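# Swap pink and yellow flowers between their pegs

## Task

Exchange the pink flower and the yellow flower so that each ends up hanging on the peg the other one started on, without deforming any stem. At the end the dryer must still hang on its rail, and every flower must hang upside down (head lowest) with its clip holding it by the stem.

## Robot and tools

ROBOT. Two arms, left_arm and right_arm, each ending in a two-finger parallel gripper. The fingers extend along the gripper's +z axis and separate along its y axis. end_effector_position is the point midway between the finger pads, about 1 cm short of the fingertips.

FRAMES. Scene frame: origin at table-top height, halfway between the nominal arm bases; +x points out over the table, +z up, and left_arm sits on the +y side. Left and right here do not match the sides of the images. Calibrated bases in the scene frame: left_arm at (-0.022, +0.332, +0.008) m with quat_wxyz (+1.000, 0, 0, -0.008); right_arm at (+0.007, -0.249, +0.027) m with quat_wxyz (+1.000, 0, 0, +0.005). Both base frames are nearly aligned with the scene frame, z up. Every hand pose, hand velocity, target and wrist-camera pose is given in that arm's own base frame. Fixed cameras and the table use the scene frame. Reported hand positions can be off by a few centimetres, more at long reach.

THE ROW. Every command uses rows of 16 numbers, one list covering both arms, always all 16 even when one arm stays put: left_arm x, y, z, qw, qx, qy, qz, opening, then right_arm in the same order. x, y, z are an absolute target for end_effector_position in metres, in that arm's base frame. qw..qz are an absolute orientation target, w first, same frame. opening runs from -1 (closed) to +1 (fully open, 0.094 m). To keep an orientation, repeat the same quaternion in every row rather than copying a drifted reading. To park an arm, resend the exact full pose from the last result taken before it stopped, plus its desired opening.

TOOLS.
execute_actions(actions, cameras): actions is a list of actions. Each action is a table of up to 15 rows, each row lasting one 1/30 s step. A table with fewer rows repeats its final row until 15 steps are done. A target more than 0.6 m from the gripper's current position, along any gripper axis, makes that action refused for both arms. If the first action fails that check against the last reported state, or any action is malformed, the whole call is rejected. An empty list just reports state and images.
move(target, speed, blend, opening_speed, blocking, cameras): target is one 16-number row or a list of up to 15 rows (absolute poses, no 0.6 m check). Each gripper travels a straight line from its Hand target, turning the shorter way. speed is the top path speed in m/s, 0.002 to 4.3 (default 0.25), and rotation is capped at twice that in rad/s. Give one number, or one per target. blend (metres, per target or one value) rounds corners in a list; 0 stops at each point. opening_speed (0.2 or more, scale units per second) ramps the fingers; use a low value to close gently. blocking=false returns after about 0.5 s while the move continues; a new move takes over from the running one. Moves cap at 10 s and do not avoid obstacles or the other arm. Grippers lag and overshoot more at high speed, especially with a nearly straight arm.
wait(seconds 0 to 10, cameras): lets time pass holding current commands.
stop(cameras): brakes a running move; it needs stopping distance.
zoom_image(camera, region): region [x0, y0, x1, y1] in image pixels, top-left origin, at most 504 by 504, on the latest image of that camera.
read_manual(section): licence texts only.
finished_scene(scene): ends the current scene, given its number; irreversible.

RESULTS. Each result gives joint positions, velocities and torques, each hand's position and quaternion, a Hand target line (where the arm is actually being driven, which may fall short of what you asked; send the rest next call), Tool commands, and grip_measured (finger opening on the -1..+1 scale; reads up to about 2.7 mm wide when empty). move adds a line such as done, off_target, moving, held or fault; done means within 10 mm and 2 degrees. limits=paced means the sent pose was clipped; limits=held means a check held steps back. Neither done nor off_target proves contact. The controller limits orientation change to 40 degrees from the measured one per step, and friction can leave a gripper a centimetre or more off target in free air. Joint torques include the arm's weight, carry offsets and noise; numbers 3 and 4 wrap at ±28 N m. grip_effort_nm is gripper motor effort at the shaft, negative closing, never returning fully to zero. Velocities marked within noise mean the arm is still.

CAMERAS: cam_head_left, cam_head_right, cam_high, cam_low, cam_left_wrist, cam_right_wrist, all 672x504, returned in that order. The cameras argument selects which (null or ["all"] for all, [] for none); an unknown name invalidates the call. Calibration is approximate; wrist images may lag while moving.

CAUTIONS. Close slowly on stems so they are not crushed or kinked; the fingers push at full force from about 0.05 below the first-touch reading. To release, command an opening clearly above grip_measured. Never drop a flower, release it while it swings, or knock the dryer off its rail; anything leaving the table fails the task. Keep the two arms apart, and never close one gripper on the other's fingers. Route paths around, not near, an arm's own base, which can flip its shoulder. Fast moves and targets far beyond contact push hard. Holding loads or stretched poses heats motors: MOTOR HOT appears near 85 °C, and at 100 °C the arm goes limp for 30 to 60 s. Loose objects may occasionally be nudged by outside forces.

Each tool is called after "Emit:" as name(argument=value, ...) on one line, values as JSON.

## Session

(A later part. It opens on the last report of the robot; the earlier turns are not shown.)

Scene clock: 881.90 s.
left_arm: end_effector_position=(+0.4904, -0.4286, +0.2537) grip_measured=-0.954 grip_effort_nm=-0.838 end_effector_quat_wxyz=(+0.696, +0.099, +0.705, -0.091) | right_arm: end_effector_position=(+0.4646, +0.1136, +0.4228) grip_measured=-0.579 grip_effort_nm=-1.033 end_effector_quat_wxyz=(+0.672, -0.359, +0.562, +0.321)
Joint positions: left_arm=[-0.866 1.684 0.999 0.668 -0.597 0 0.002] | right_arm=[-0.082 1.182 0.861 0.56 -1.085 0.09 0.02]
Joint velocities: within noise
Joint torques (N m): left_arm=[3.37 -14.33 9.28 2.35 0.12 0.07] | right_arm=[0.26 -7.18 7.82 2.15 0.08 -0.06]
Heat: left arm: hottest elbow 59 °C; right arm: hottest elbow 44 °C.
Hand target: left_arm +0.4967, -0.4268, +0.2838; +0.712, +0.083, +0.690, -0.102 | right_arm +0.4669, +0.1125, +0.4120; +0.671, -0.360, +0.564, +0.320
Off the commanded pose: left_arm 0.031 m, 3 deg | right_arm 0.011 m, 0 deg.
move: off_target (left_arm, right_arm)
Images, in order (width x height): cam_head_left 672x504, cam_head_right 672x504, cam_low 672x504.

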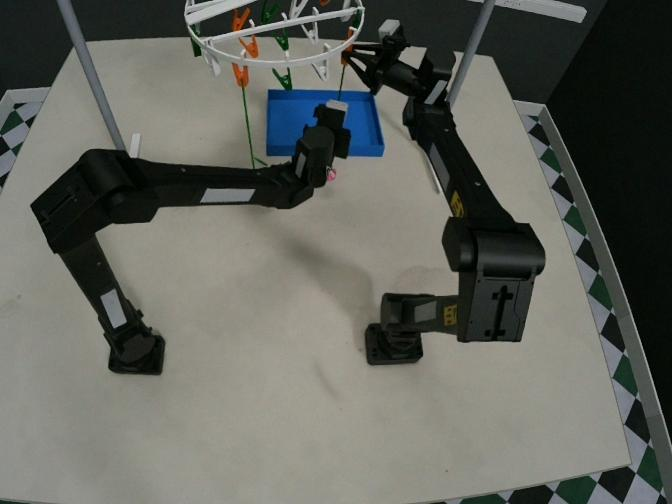

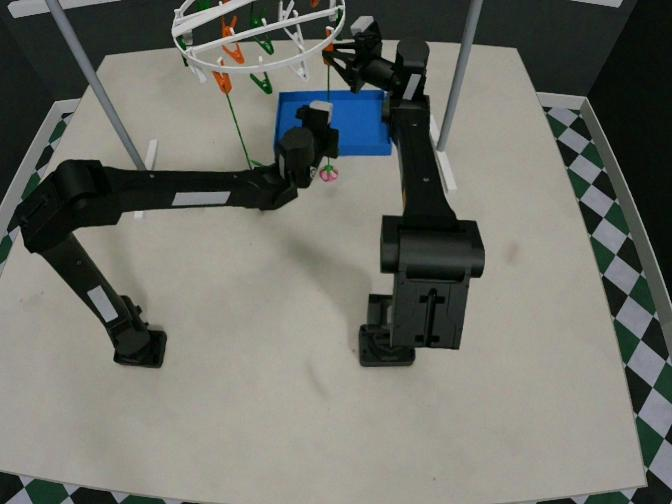

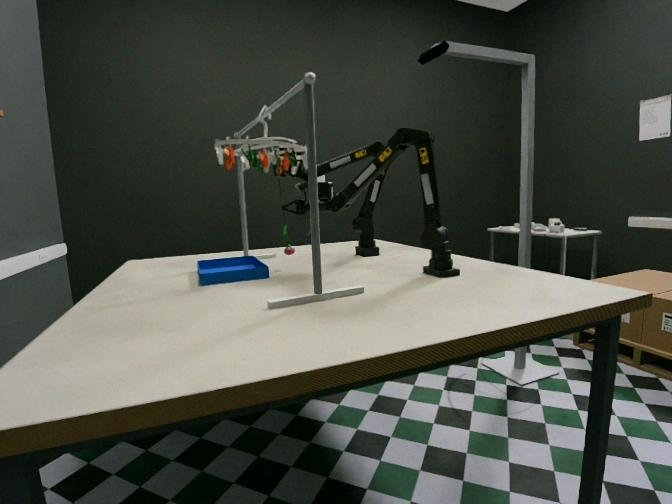

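Emit:
move(target=[0.4925,-0.4245,0.284,0.712,0.083,0.690,-0.102,-0.96,0.467,0.1125,0.412,0.6707,-0.3595,0.5642,0.3199,-0.62], speed=0.05, cameras=["cam_low","cam_head_right","cam_head_left"])

Emit:
zoom_image(camera="cam_low", region=[260, 130, 310, 210])

Emit:
zoom_image(camera="cam_head_right", region=[310, 20, 350, 100])

Emit:
zoom_image(camera="cam_head_left", region=[325, 20, 365, 100])

Scene clock: 886.87 s.
left_arm: end_effector_position=(+0.4894, -0.4275, +0.2608) grip_measured=-0.957 grip_effort_nm=-0.882 end_effector_quat_wxyz=(+0.699, +0.096, +0.702, -0.094) | right_arm: end_effector_position=(+0.4646, +0.1136, +0.4228) grip_measured=-0.579 grip_effort_nm=-1.023 end_effector_quat_wxyz=(+0.672, -0.359, +0.562, +0.321)
Joint positions: left_arm=[-0.866 1.672 0.999 0.668 -0.597 0 0.002] | right_arm=[-0.082 1.182 0.861 0.56 -1.085 0.09 0.02]
Joint velocities: left_arm=[-0.005 0.015 0.022 -0.002 0.007 0.007 -0.004] | right_arm=[within noise]
Joint torques (N m): left_arm=[3.02 -14.21 8.34 2.5 0.01 0.07] | right_arm=[0.38 -7.18 7.8 2.18 0.07 -0.08]
Heat: left arm: hottest elbow 59 °C; right arm: hottest elbow 44 °C.
Hand target: left_arm +0.4922, -0.4243, +0.2837; +0.712, +0.083, +0.690, -0.102 | right_arm +0.4669, +0.1125, +0.4120; +0.671, -0.360, +0.564, +0.320
Off the commanded pose: left_arm 0.024 m, 3 deg | right_arm 0.011 m, 0 deg.
move: off_target (left_arm, right_arm)
Images, in order (width x height): cam_head_left 672x504, cam_head_right 672x504, cam_low 672x504.

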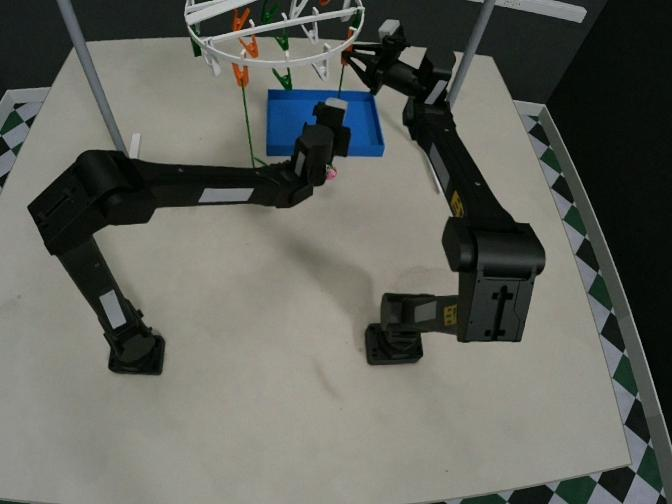

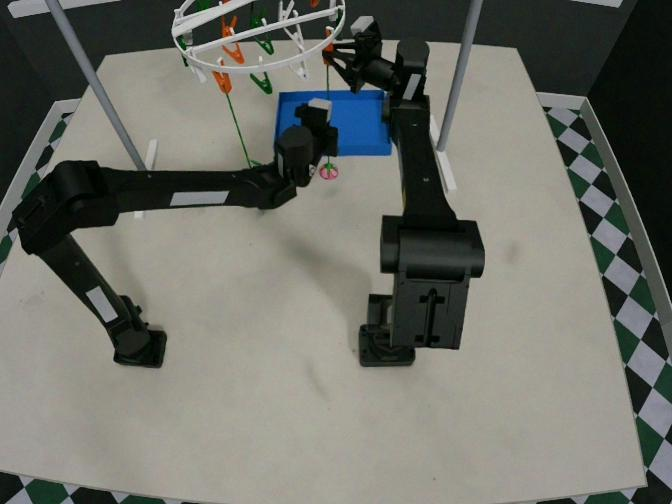

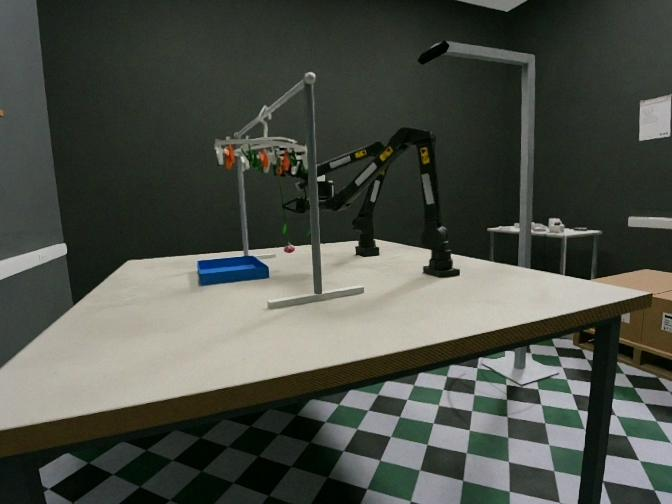

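Scaled by 6.300 from the camera's 672x504 image, which has a finer 960x720 frame.

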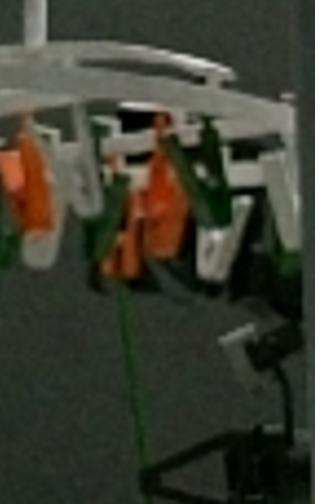

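Scaled by 6.300 from the camera's 672x504 image, which has a finer 960x720 frame.

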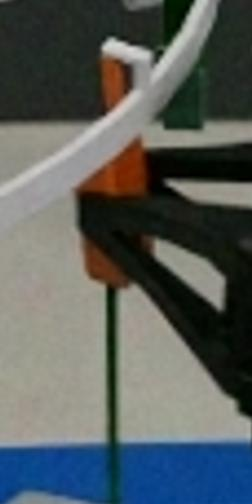

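Scaled by 6.300 from the camera's 672x504 image, which has a finer 960x720 frame.

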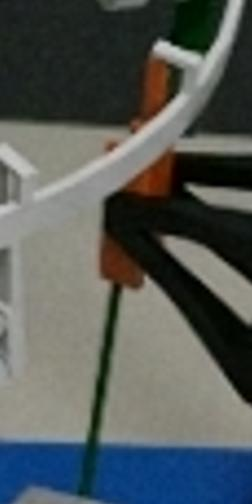

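Emit:
move(target=[0.4935,-0.4245,0.294,0.710,0.086,0.692,-0.099,-0.96,0.467,0.1125,0.412,0.6707,-0.3595,0.5642,0.3199,-0.62], speed=0.04, cameras=["cam_low","cam_head_right","cam_right_wrist"])

Emit:
zoom_image(camera="cam_low", region=[260, 130, 310, 210])

Emit:
zoom_image(camera="cam_head_right", region=[310, 20, 350, 100])

Emit:
zoom_image(camera="cam_right_wrist", region=[270, 430, 410, 504])

Scene clock: 893.87 s.
left_arm: end_effector_position=(+0.4878, -0.4255, +0.2682) grip_measured=-0.954 grip_effort_nm=-0.676 end_effector_quat_wxyz=(+0.699, +0.096, +0.702, -0.094) | right_arm: end_effector_position=(+0.4646, +0.1136, +0.4228) grip_measured=-0.579 grip_effort_nm=-1.033 end_effector_quat_wxyz=(+0.672, -0.359, +0.562, +0.321)
Joint positions: left_arm=[-0.866 1.654 0.999 0.649 -0.597 0 0.002] | right_arm=[-0.082 1.182 0.861 0.56 -1.085 0.09 0.02]
Joint velocities: left_arm=[-0.015 0.015 -0.002 -0.002 0.051 0.007 0.005] | right_arm=[within noise]
Joint torques (N m): left_arm=[3.14 -14.1 9.37 1.54 0.06 0.11] | right_arm=[0.38 -7.47 7.8 2.11 0.06 -0.07]
Heat: left arm: hottest elbow 59 °C; right arm: hottest elbow 43 °C.
Hand target: left_arm +0.4929, -0.4240, +0.2938; +0.710, +0.086, +0.692, -0.099 | right_arm +0.4669, +0.1125, +0.4120; +0.671, -0.360, +0.564, +0.320
Off the commanded pose: left_arm 0.026 m, 2 deg | right_arm 0.011 m, 0 deg.
move: off_target (left_arm, right_arm)
camera_calibration:
cam_right_wrist: T_world_to_cam=[[0.837152, -0.531086, 0.130857, -0.384994], [-0.0620929, -0.329968, -0.941948, 0.505855], [0.543434, 0.780428, -0.30921, -0.123545], [0, 0, 0, 1]] pos_world=[0.420847, 0.0588692, 0.488666]
Images, in order (width x height): cam_head_right 672x504, cam_low 672x504, cam_right_wrist 672x504.

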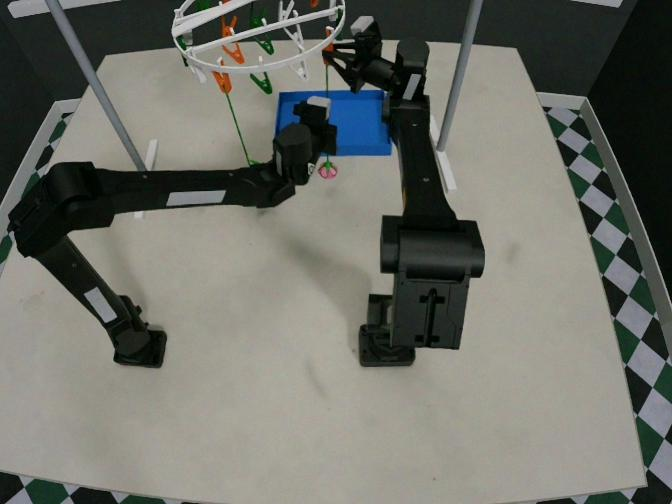

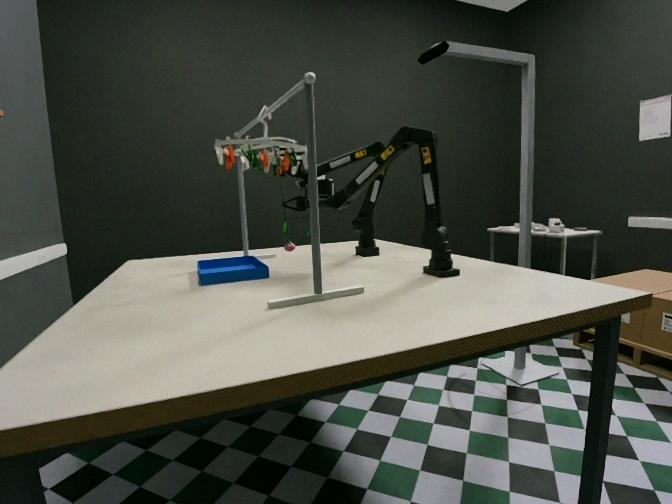

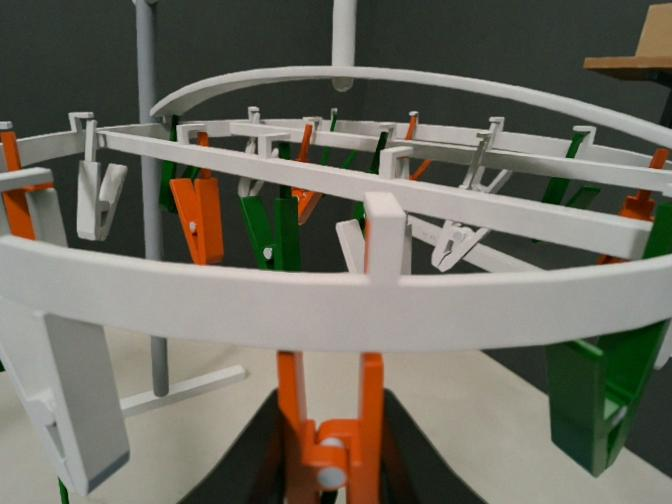

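Scaled by 6.300 from the camera's 672x504 image, which has a finer 960x720 frame.

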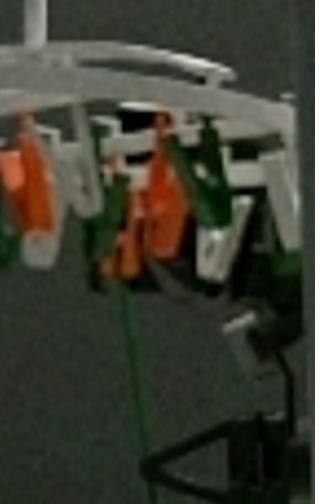

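Scaled by 6.300 from the camera's 672x504 image, which has a finer 960x720 frame.

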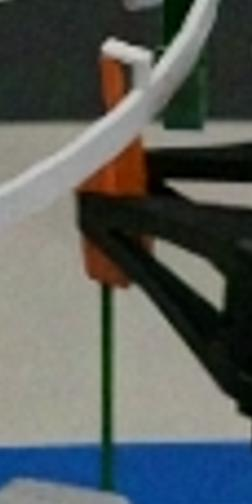

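Scaled by 3.600 from the camera's 672x504 image, which has a finer 960x720 frame.

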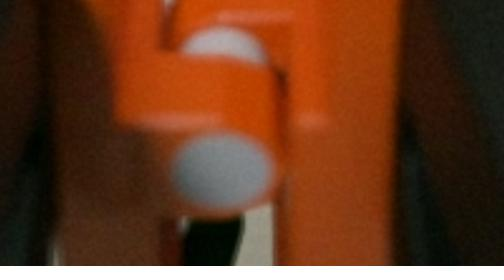

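Emit:
move(target=[0.4935,-0.4245,0.294,0.710,0.086,0.692,-0.099,-0.96,0.467,0.1125,0.412,0.6707,-0.3595,0.5642,0.3199,-0.3], opening_speed=0.3, cameras=["cam_low","cam_head_right","cam_right_wrist"])

Emit:
zoom_image(camera="cam_right_wrist", region=[220, 330, 460, 504])

Emit:
zoom_image(camera="cam_head_right", region=[310, 20, 350, 100])

Scene clock: 897.60 s.
left_arm: end_effector_position=(+0.4878, -0.4255, +0.2684) grip_measured=-0.954 grip_effort_nm=-0.818 end_effector_quat_wxyz=(+0.699, +0.096, +0.702, -0.094) | right_arm: end_effector_position=(+0.4645, +0.1138, +0.4228) grip_measured=-0.302 grip_effort_nm=0.076 end_effector_quat_wxyz=(+0.672, -0.359, +0.562, +0.322)
Joint positions: left_arm=[-0.866 1.653 0.999 0.649 -0.597 0 0.002] | right_arm=[-0.082 1.182 0.861 0.56 -1.086 0.09 0.033]
Joint velocities: within noise
Joint torques (N m): left_arm=[3.19 -14.04 9.36 1.63 0.06 0.11] | right_arm=[0.56 -7.18 7.82 2.14 0.12 -0.07]
Heat: left arm: hottest elbow 59 °C; right arm: hottest elbow 43 °C.
Hand target: left_arm +0.4929, -0.4240, +0.2940; +0.710, +0.086, +0.692, -0.099 | right_arm +0.4669, +0.1125, +0.4120; +0.671, -0.360, +0.564, +0.320
Off the commanded pose: left_arm 0.026 m, 2 deg | right_arm 0.011 m, 0 deg.
move: off_target (left_arm, right_arm)
camera_calibration:
cam_right_wrist: T_world_to_cam=[[0.837734, -0.530135, 0.130991, -0.385223], [-0.0617193, -0.330257, -0.941871, 0.505704], [0.54258, 0.780953, -0.309387, -0.123155], [0, 0, 0, 1]] pos_world=[0.420747, 0.0589708, 0.488666]
Images, in order (width x height): cam_head_right 672x504, cam_low 672x504, cam_right_wrist 672x504.

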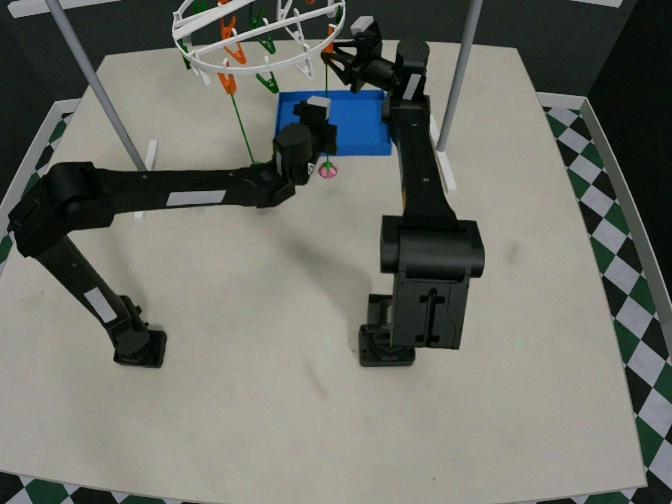

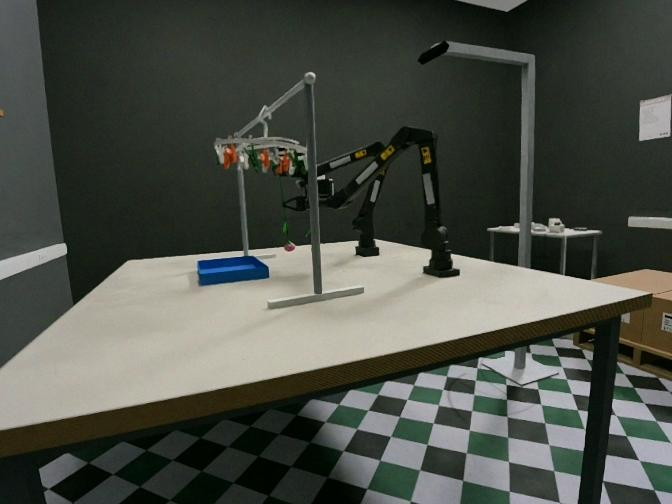

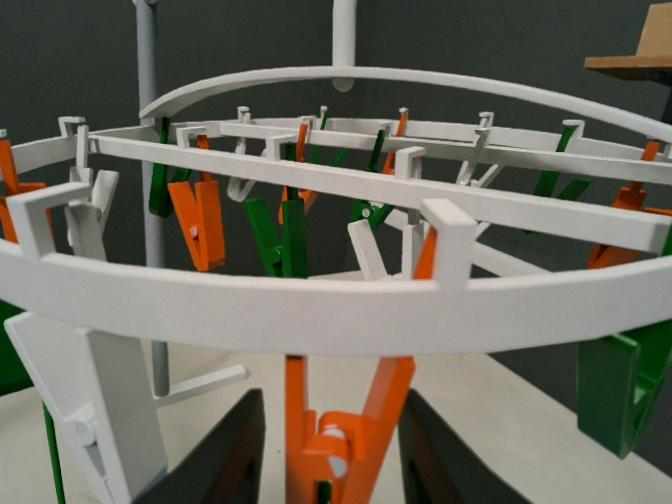

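Scaled by 2.100 from the camera's 672x504 image, which has a finer 960x720 frame.

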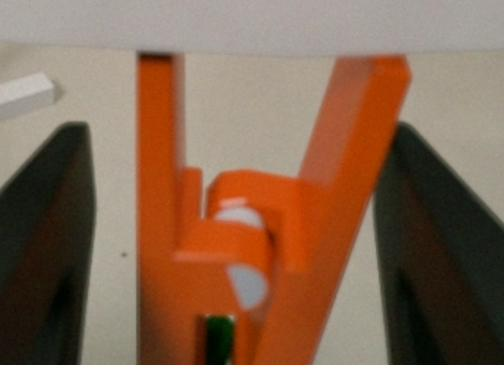

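Scaled by 6.300 from the camera's 672x504 image, which has a finer 960x720 frame.

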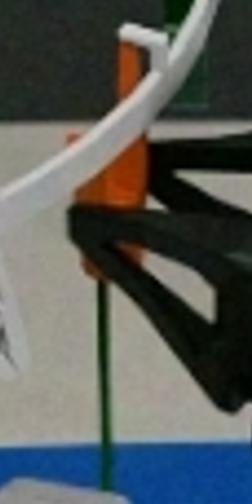

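Emit:
move(target=[0.4935,-0.4245,0.294,0.710,0.086,0.692,-0.099,-0.3,0.467,0.1125,0.412,0.6707,-0.3595,0.5642,0.3199,0.1], opening_speed=0.4, cameras=["cam_high","cam_left_wrist","cam_right_wrist"])

Emit:
zoom_image(camera="cam_high", region=[280, 150, 360, 280])

Scene clock: 902.27 s.
left_arm: end_effector_position=(+0.4877, -0.4254, +0.2687) grip_measured=-0.303 grip_effort_nm=0.051 end_effector_quat_wxyz=(+0.699, +0.096, +0.702, -0.094) | right_arm: end_effector_position=(+0.4645, +0.1138, +0.4228) grip_measured=+0.099 grip_effort_nm=0.071 end_effector_quat_wxyz=(+0.672, -0.359, +0.562, +0.322)
Joint positions: left_arm=[-0.866 1.653 0.999 0.649 -0.597 0 0.033] | right_arm=[-0.082 1.182 0.861 0.56 -1.086 0.09 0.052]
Joint velocities: within noise
Joint torques (N m): left_arm=[3.14 -14.04 9.36 1.63 0.06 0.11] | right_arm=[0.32 -7.24 7.77 2.11 0.13 -0.07]
Heat: left arm: hottest elbow 59 °C; right arm: hottest elbow 43 °C.
Hand target: left_arm +0.4929, -0.4239, +0.2940; +0.710, +0.086, +0.692, -0.099 | right_arm +0.4669, +0.1125, +0.4120; +0.671, -0.360, +0.564, +0.320
Off the commanded pose: left_arm 0.026 m, 2 deg | right_arm 0.011 m, 0 deg.
move: off_target (left_arm, right_arm)
camera_calibration:
cam_left_wrist: T_world_to_cam=[[-0.261161, -0.965159, -0.0162127, -0.278997], [-0.406196, 0.125117, -0.90518, 0.53321], [0.875671, -0.229812, -0.42472, -0.320286], [0, 0, 0, 1]] pos_world=[0.42419, -0.409595, 0.342096]
cam_right_wrist: T_world_to_cam=[[0.837734, -0.530135, 0.130991, -0.385223], [-0.0617193, -0.330257, -0.941871, 0.505704], [0.54258, 0.780953, -0.309387, -0.123155], [0, 0, 0, 1]] pos_world=[0.420747, 0.0589708, 0.488666]
Images, in order (width x height): cam_high 672x504, cam_left_wrist 672x504, cam_right_wrist 672x504.

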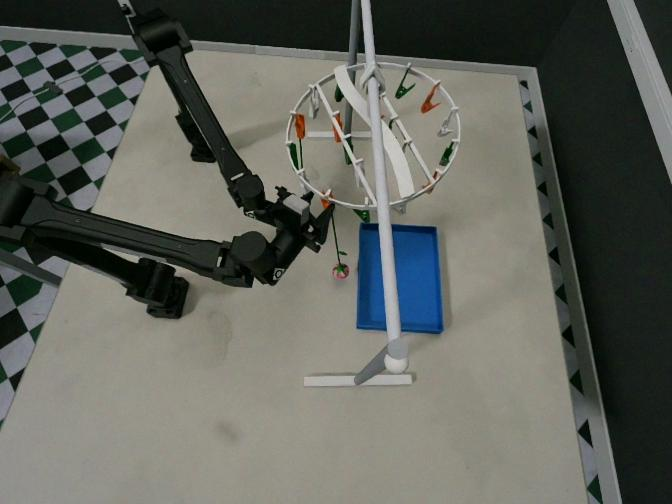

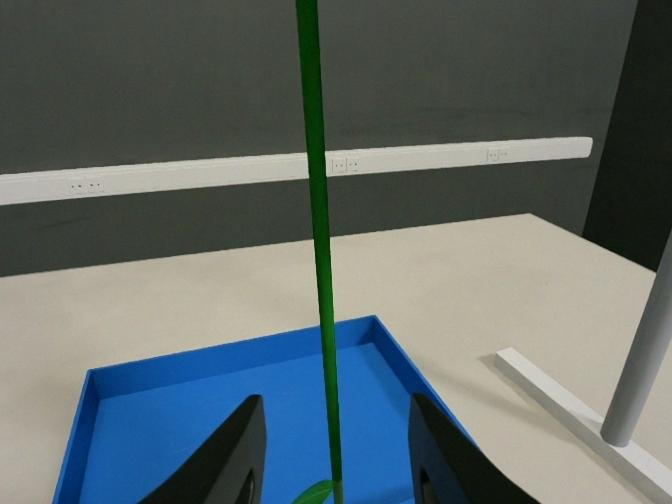

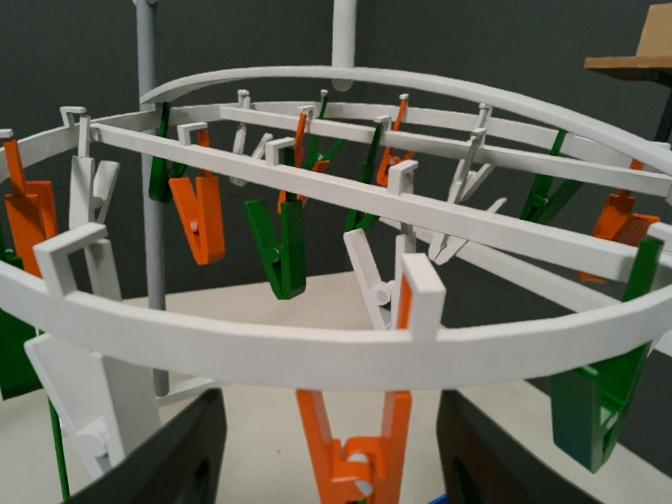

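Scaled by 3.877 from the camera's 672x504 image, which has a finer 960x720 frame.

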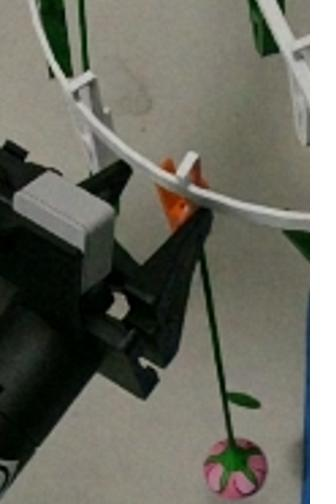

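Emit:
move(target=[0.40,-0.3995,0.285,0.710,0.086,0.692,-0.099,-0.3,0.402,0.0125,0.402,0.6707,-0.3595,0.5642,0.3199,0.1], speed=0.08)

Emit:
zoom_image(camera="cam_high", region=[270, 50, 470, 290])

Scene clock: 912.17 s.
left_arm: end_effector_position=(+0.4048, -0.3987, +0.2706) grip_measured=-0.302 grip_effort_nm=0.046 end_effector_quat_wxyz=(+0.701, +0.091, +0.702, -0.090) | right_arm: end_effector_position=(+0.4005, +0.0170, +0.4113) grip_measured=+0.099 grip_effort_nm=0.081 end_effector_quat_wxyz=(+0.675, -0.370, +0.557, +0.312)
Joint positions: left_arm=[-0.978 1.488 0.801 0.684 -0.722 0 0.033] | right_arm=[-0.391 1.135 0.731 0.991 -1.38 0.425 0.052]
Joint velocities: within noise
Joint torques (N m): left_arm=[1.96 -11.28 7.31 2.78 -0.06 0.16] | right_arm=[-0.15 -5.19 7.16 1.63 0.32 0.21]
Heat: left arm: hottest elbow 59 °C; right arm: hottest elbow 43 °C.
Hand target: left_arm +0.4001, -0.3994, +0.2849; +0.710, +0.086, +0.692, -0.099 | right_arm +0.4019, +0.0127, +0.4021; +0.670, -0.360, +0.565, +0.319
Off the commanded pose: left_arm 0.015 m, 2 deg | right_arm 0.010 m, 2 deg.
move: off_target (left_arm)
camera_calibration:
cam_left_wrist: T_world_to_cam=[[-0.248654, -0.968477, -0.0149533, -0.281525], [-0.405947, 0.118218, -0.906218, 0.495366], [0.879419, -0.219265, -0.422546, -0.238573], [0, 0, 0, 1]] pos_world=[0.340895, -0.383523, 0.343892]
cam_right_wrist: T_world_to_cam=[[0.835109, -0.525978, 0.161057, -0.392898], [-0.0396501, -0.349582, -0.936066, 0.448015], [0.548653, 0.775332, -0.312794, -0.0174327], [0, 0, 0, 1]] pos_world=[0.355441, -0.0365216, 0.477198]

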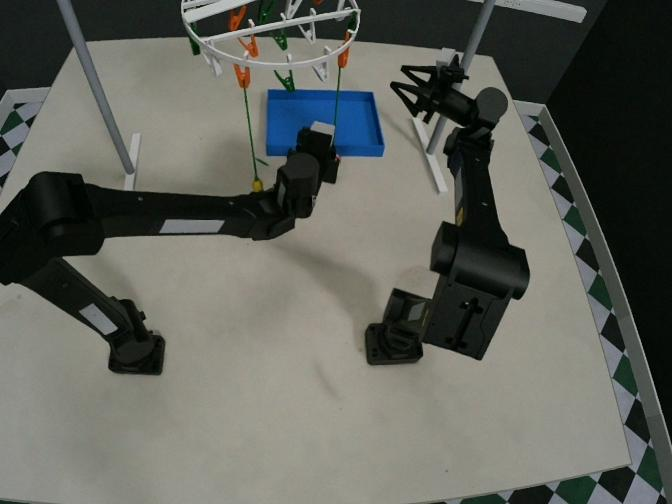

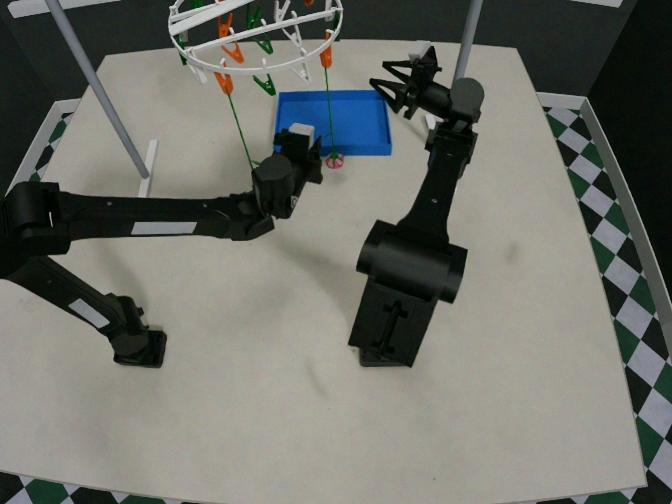

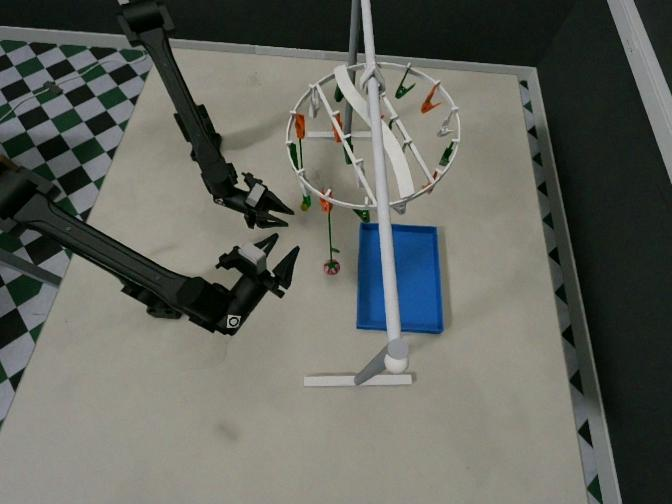

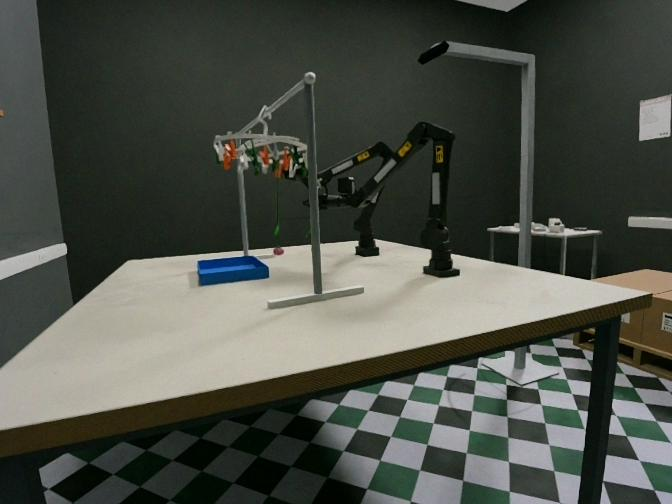

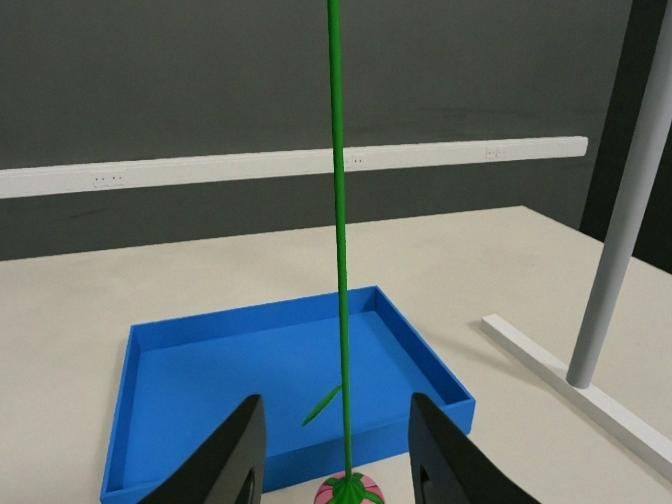

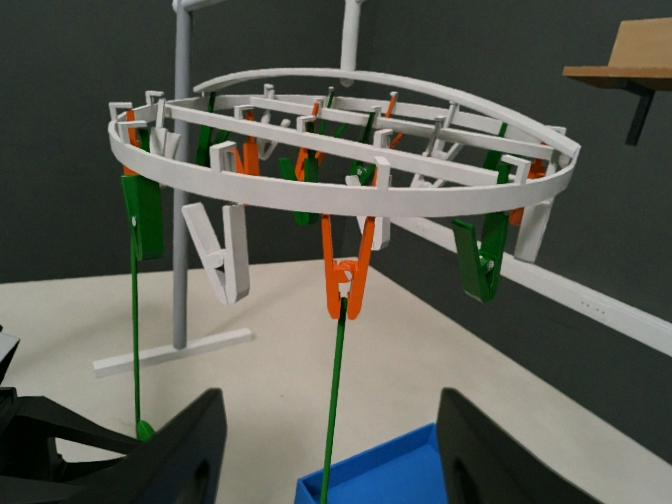

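Scaled by 2.100 from the camera's 672x504 image, which has a finer 960x720 frame.

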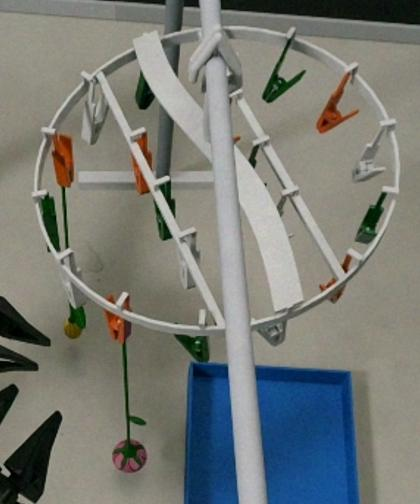

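Emit:
finished_scene(scene=1)

The scene is finished: the task was done.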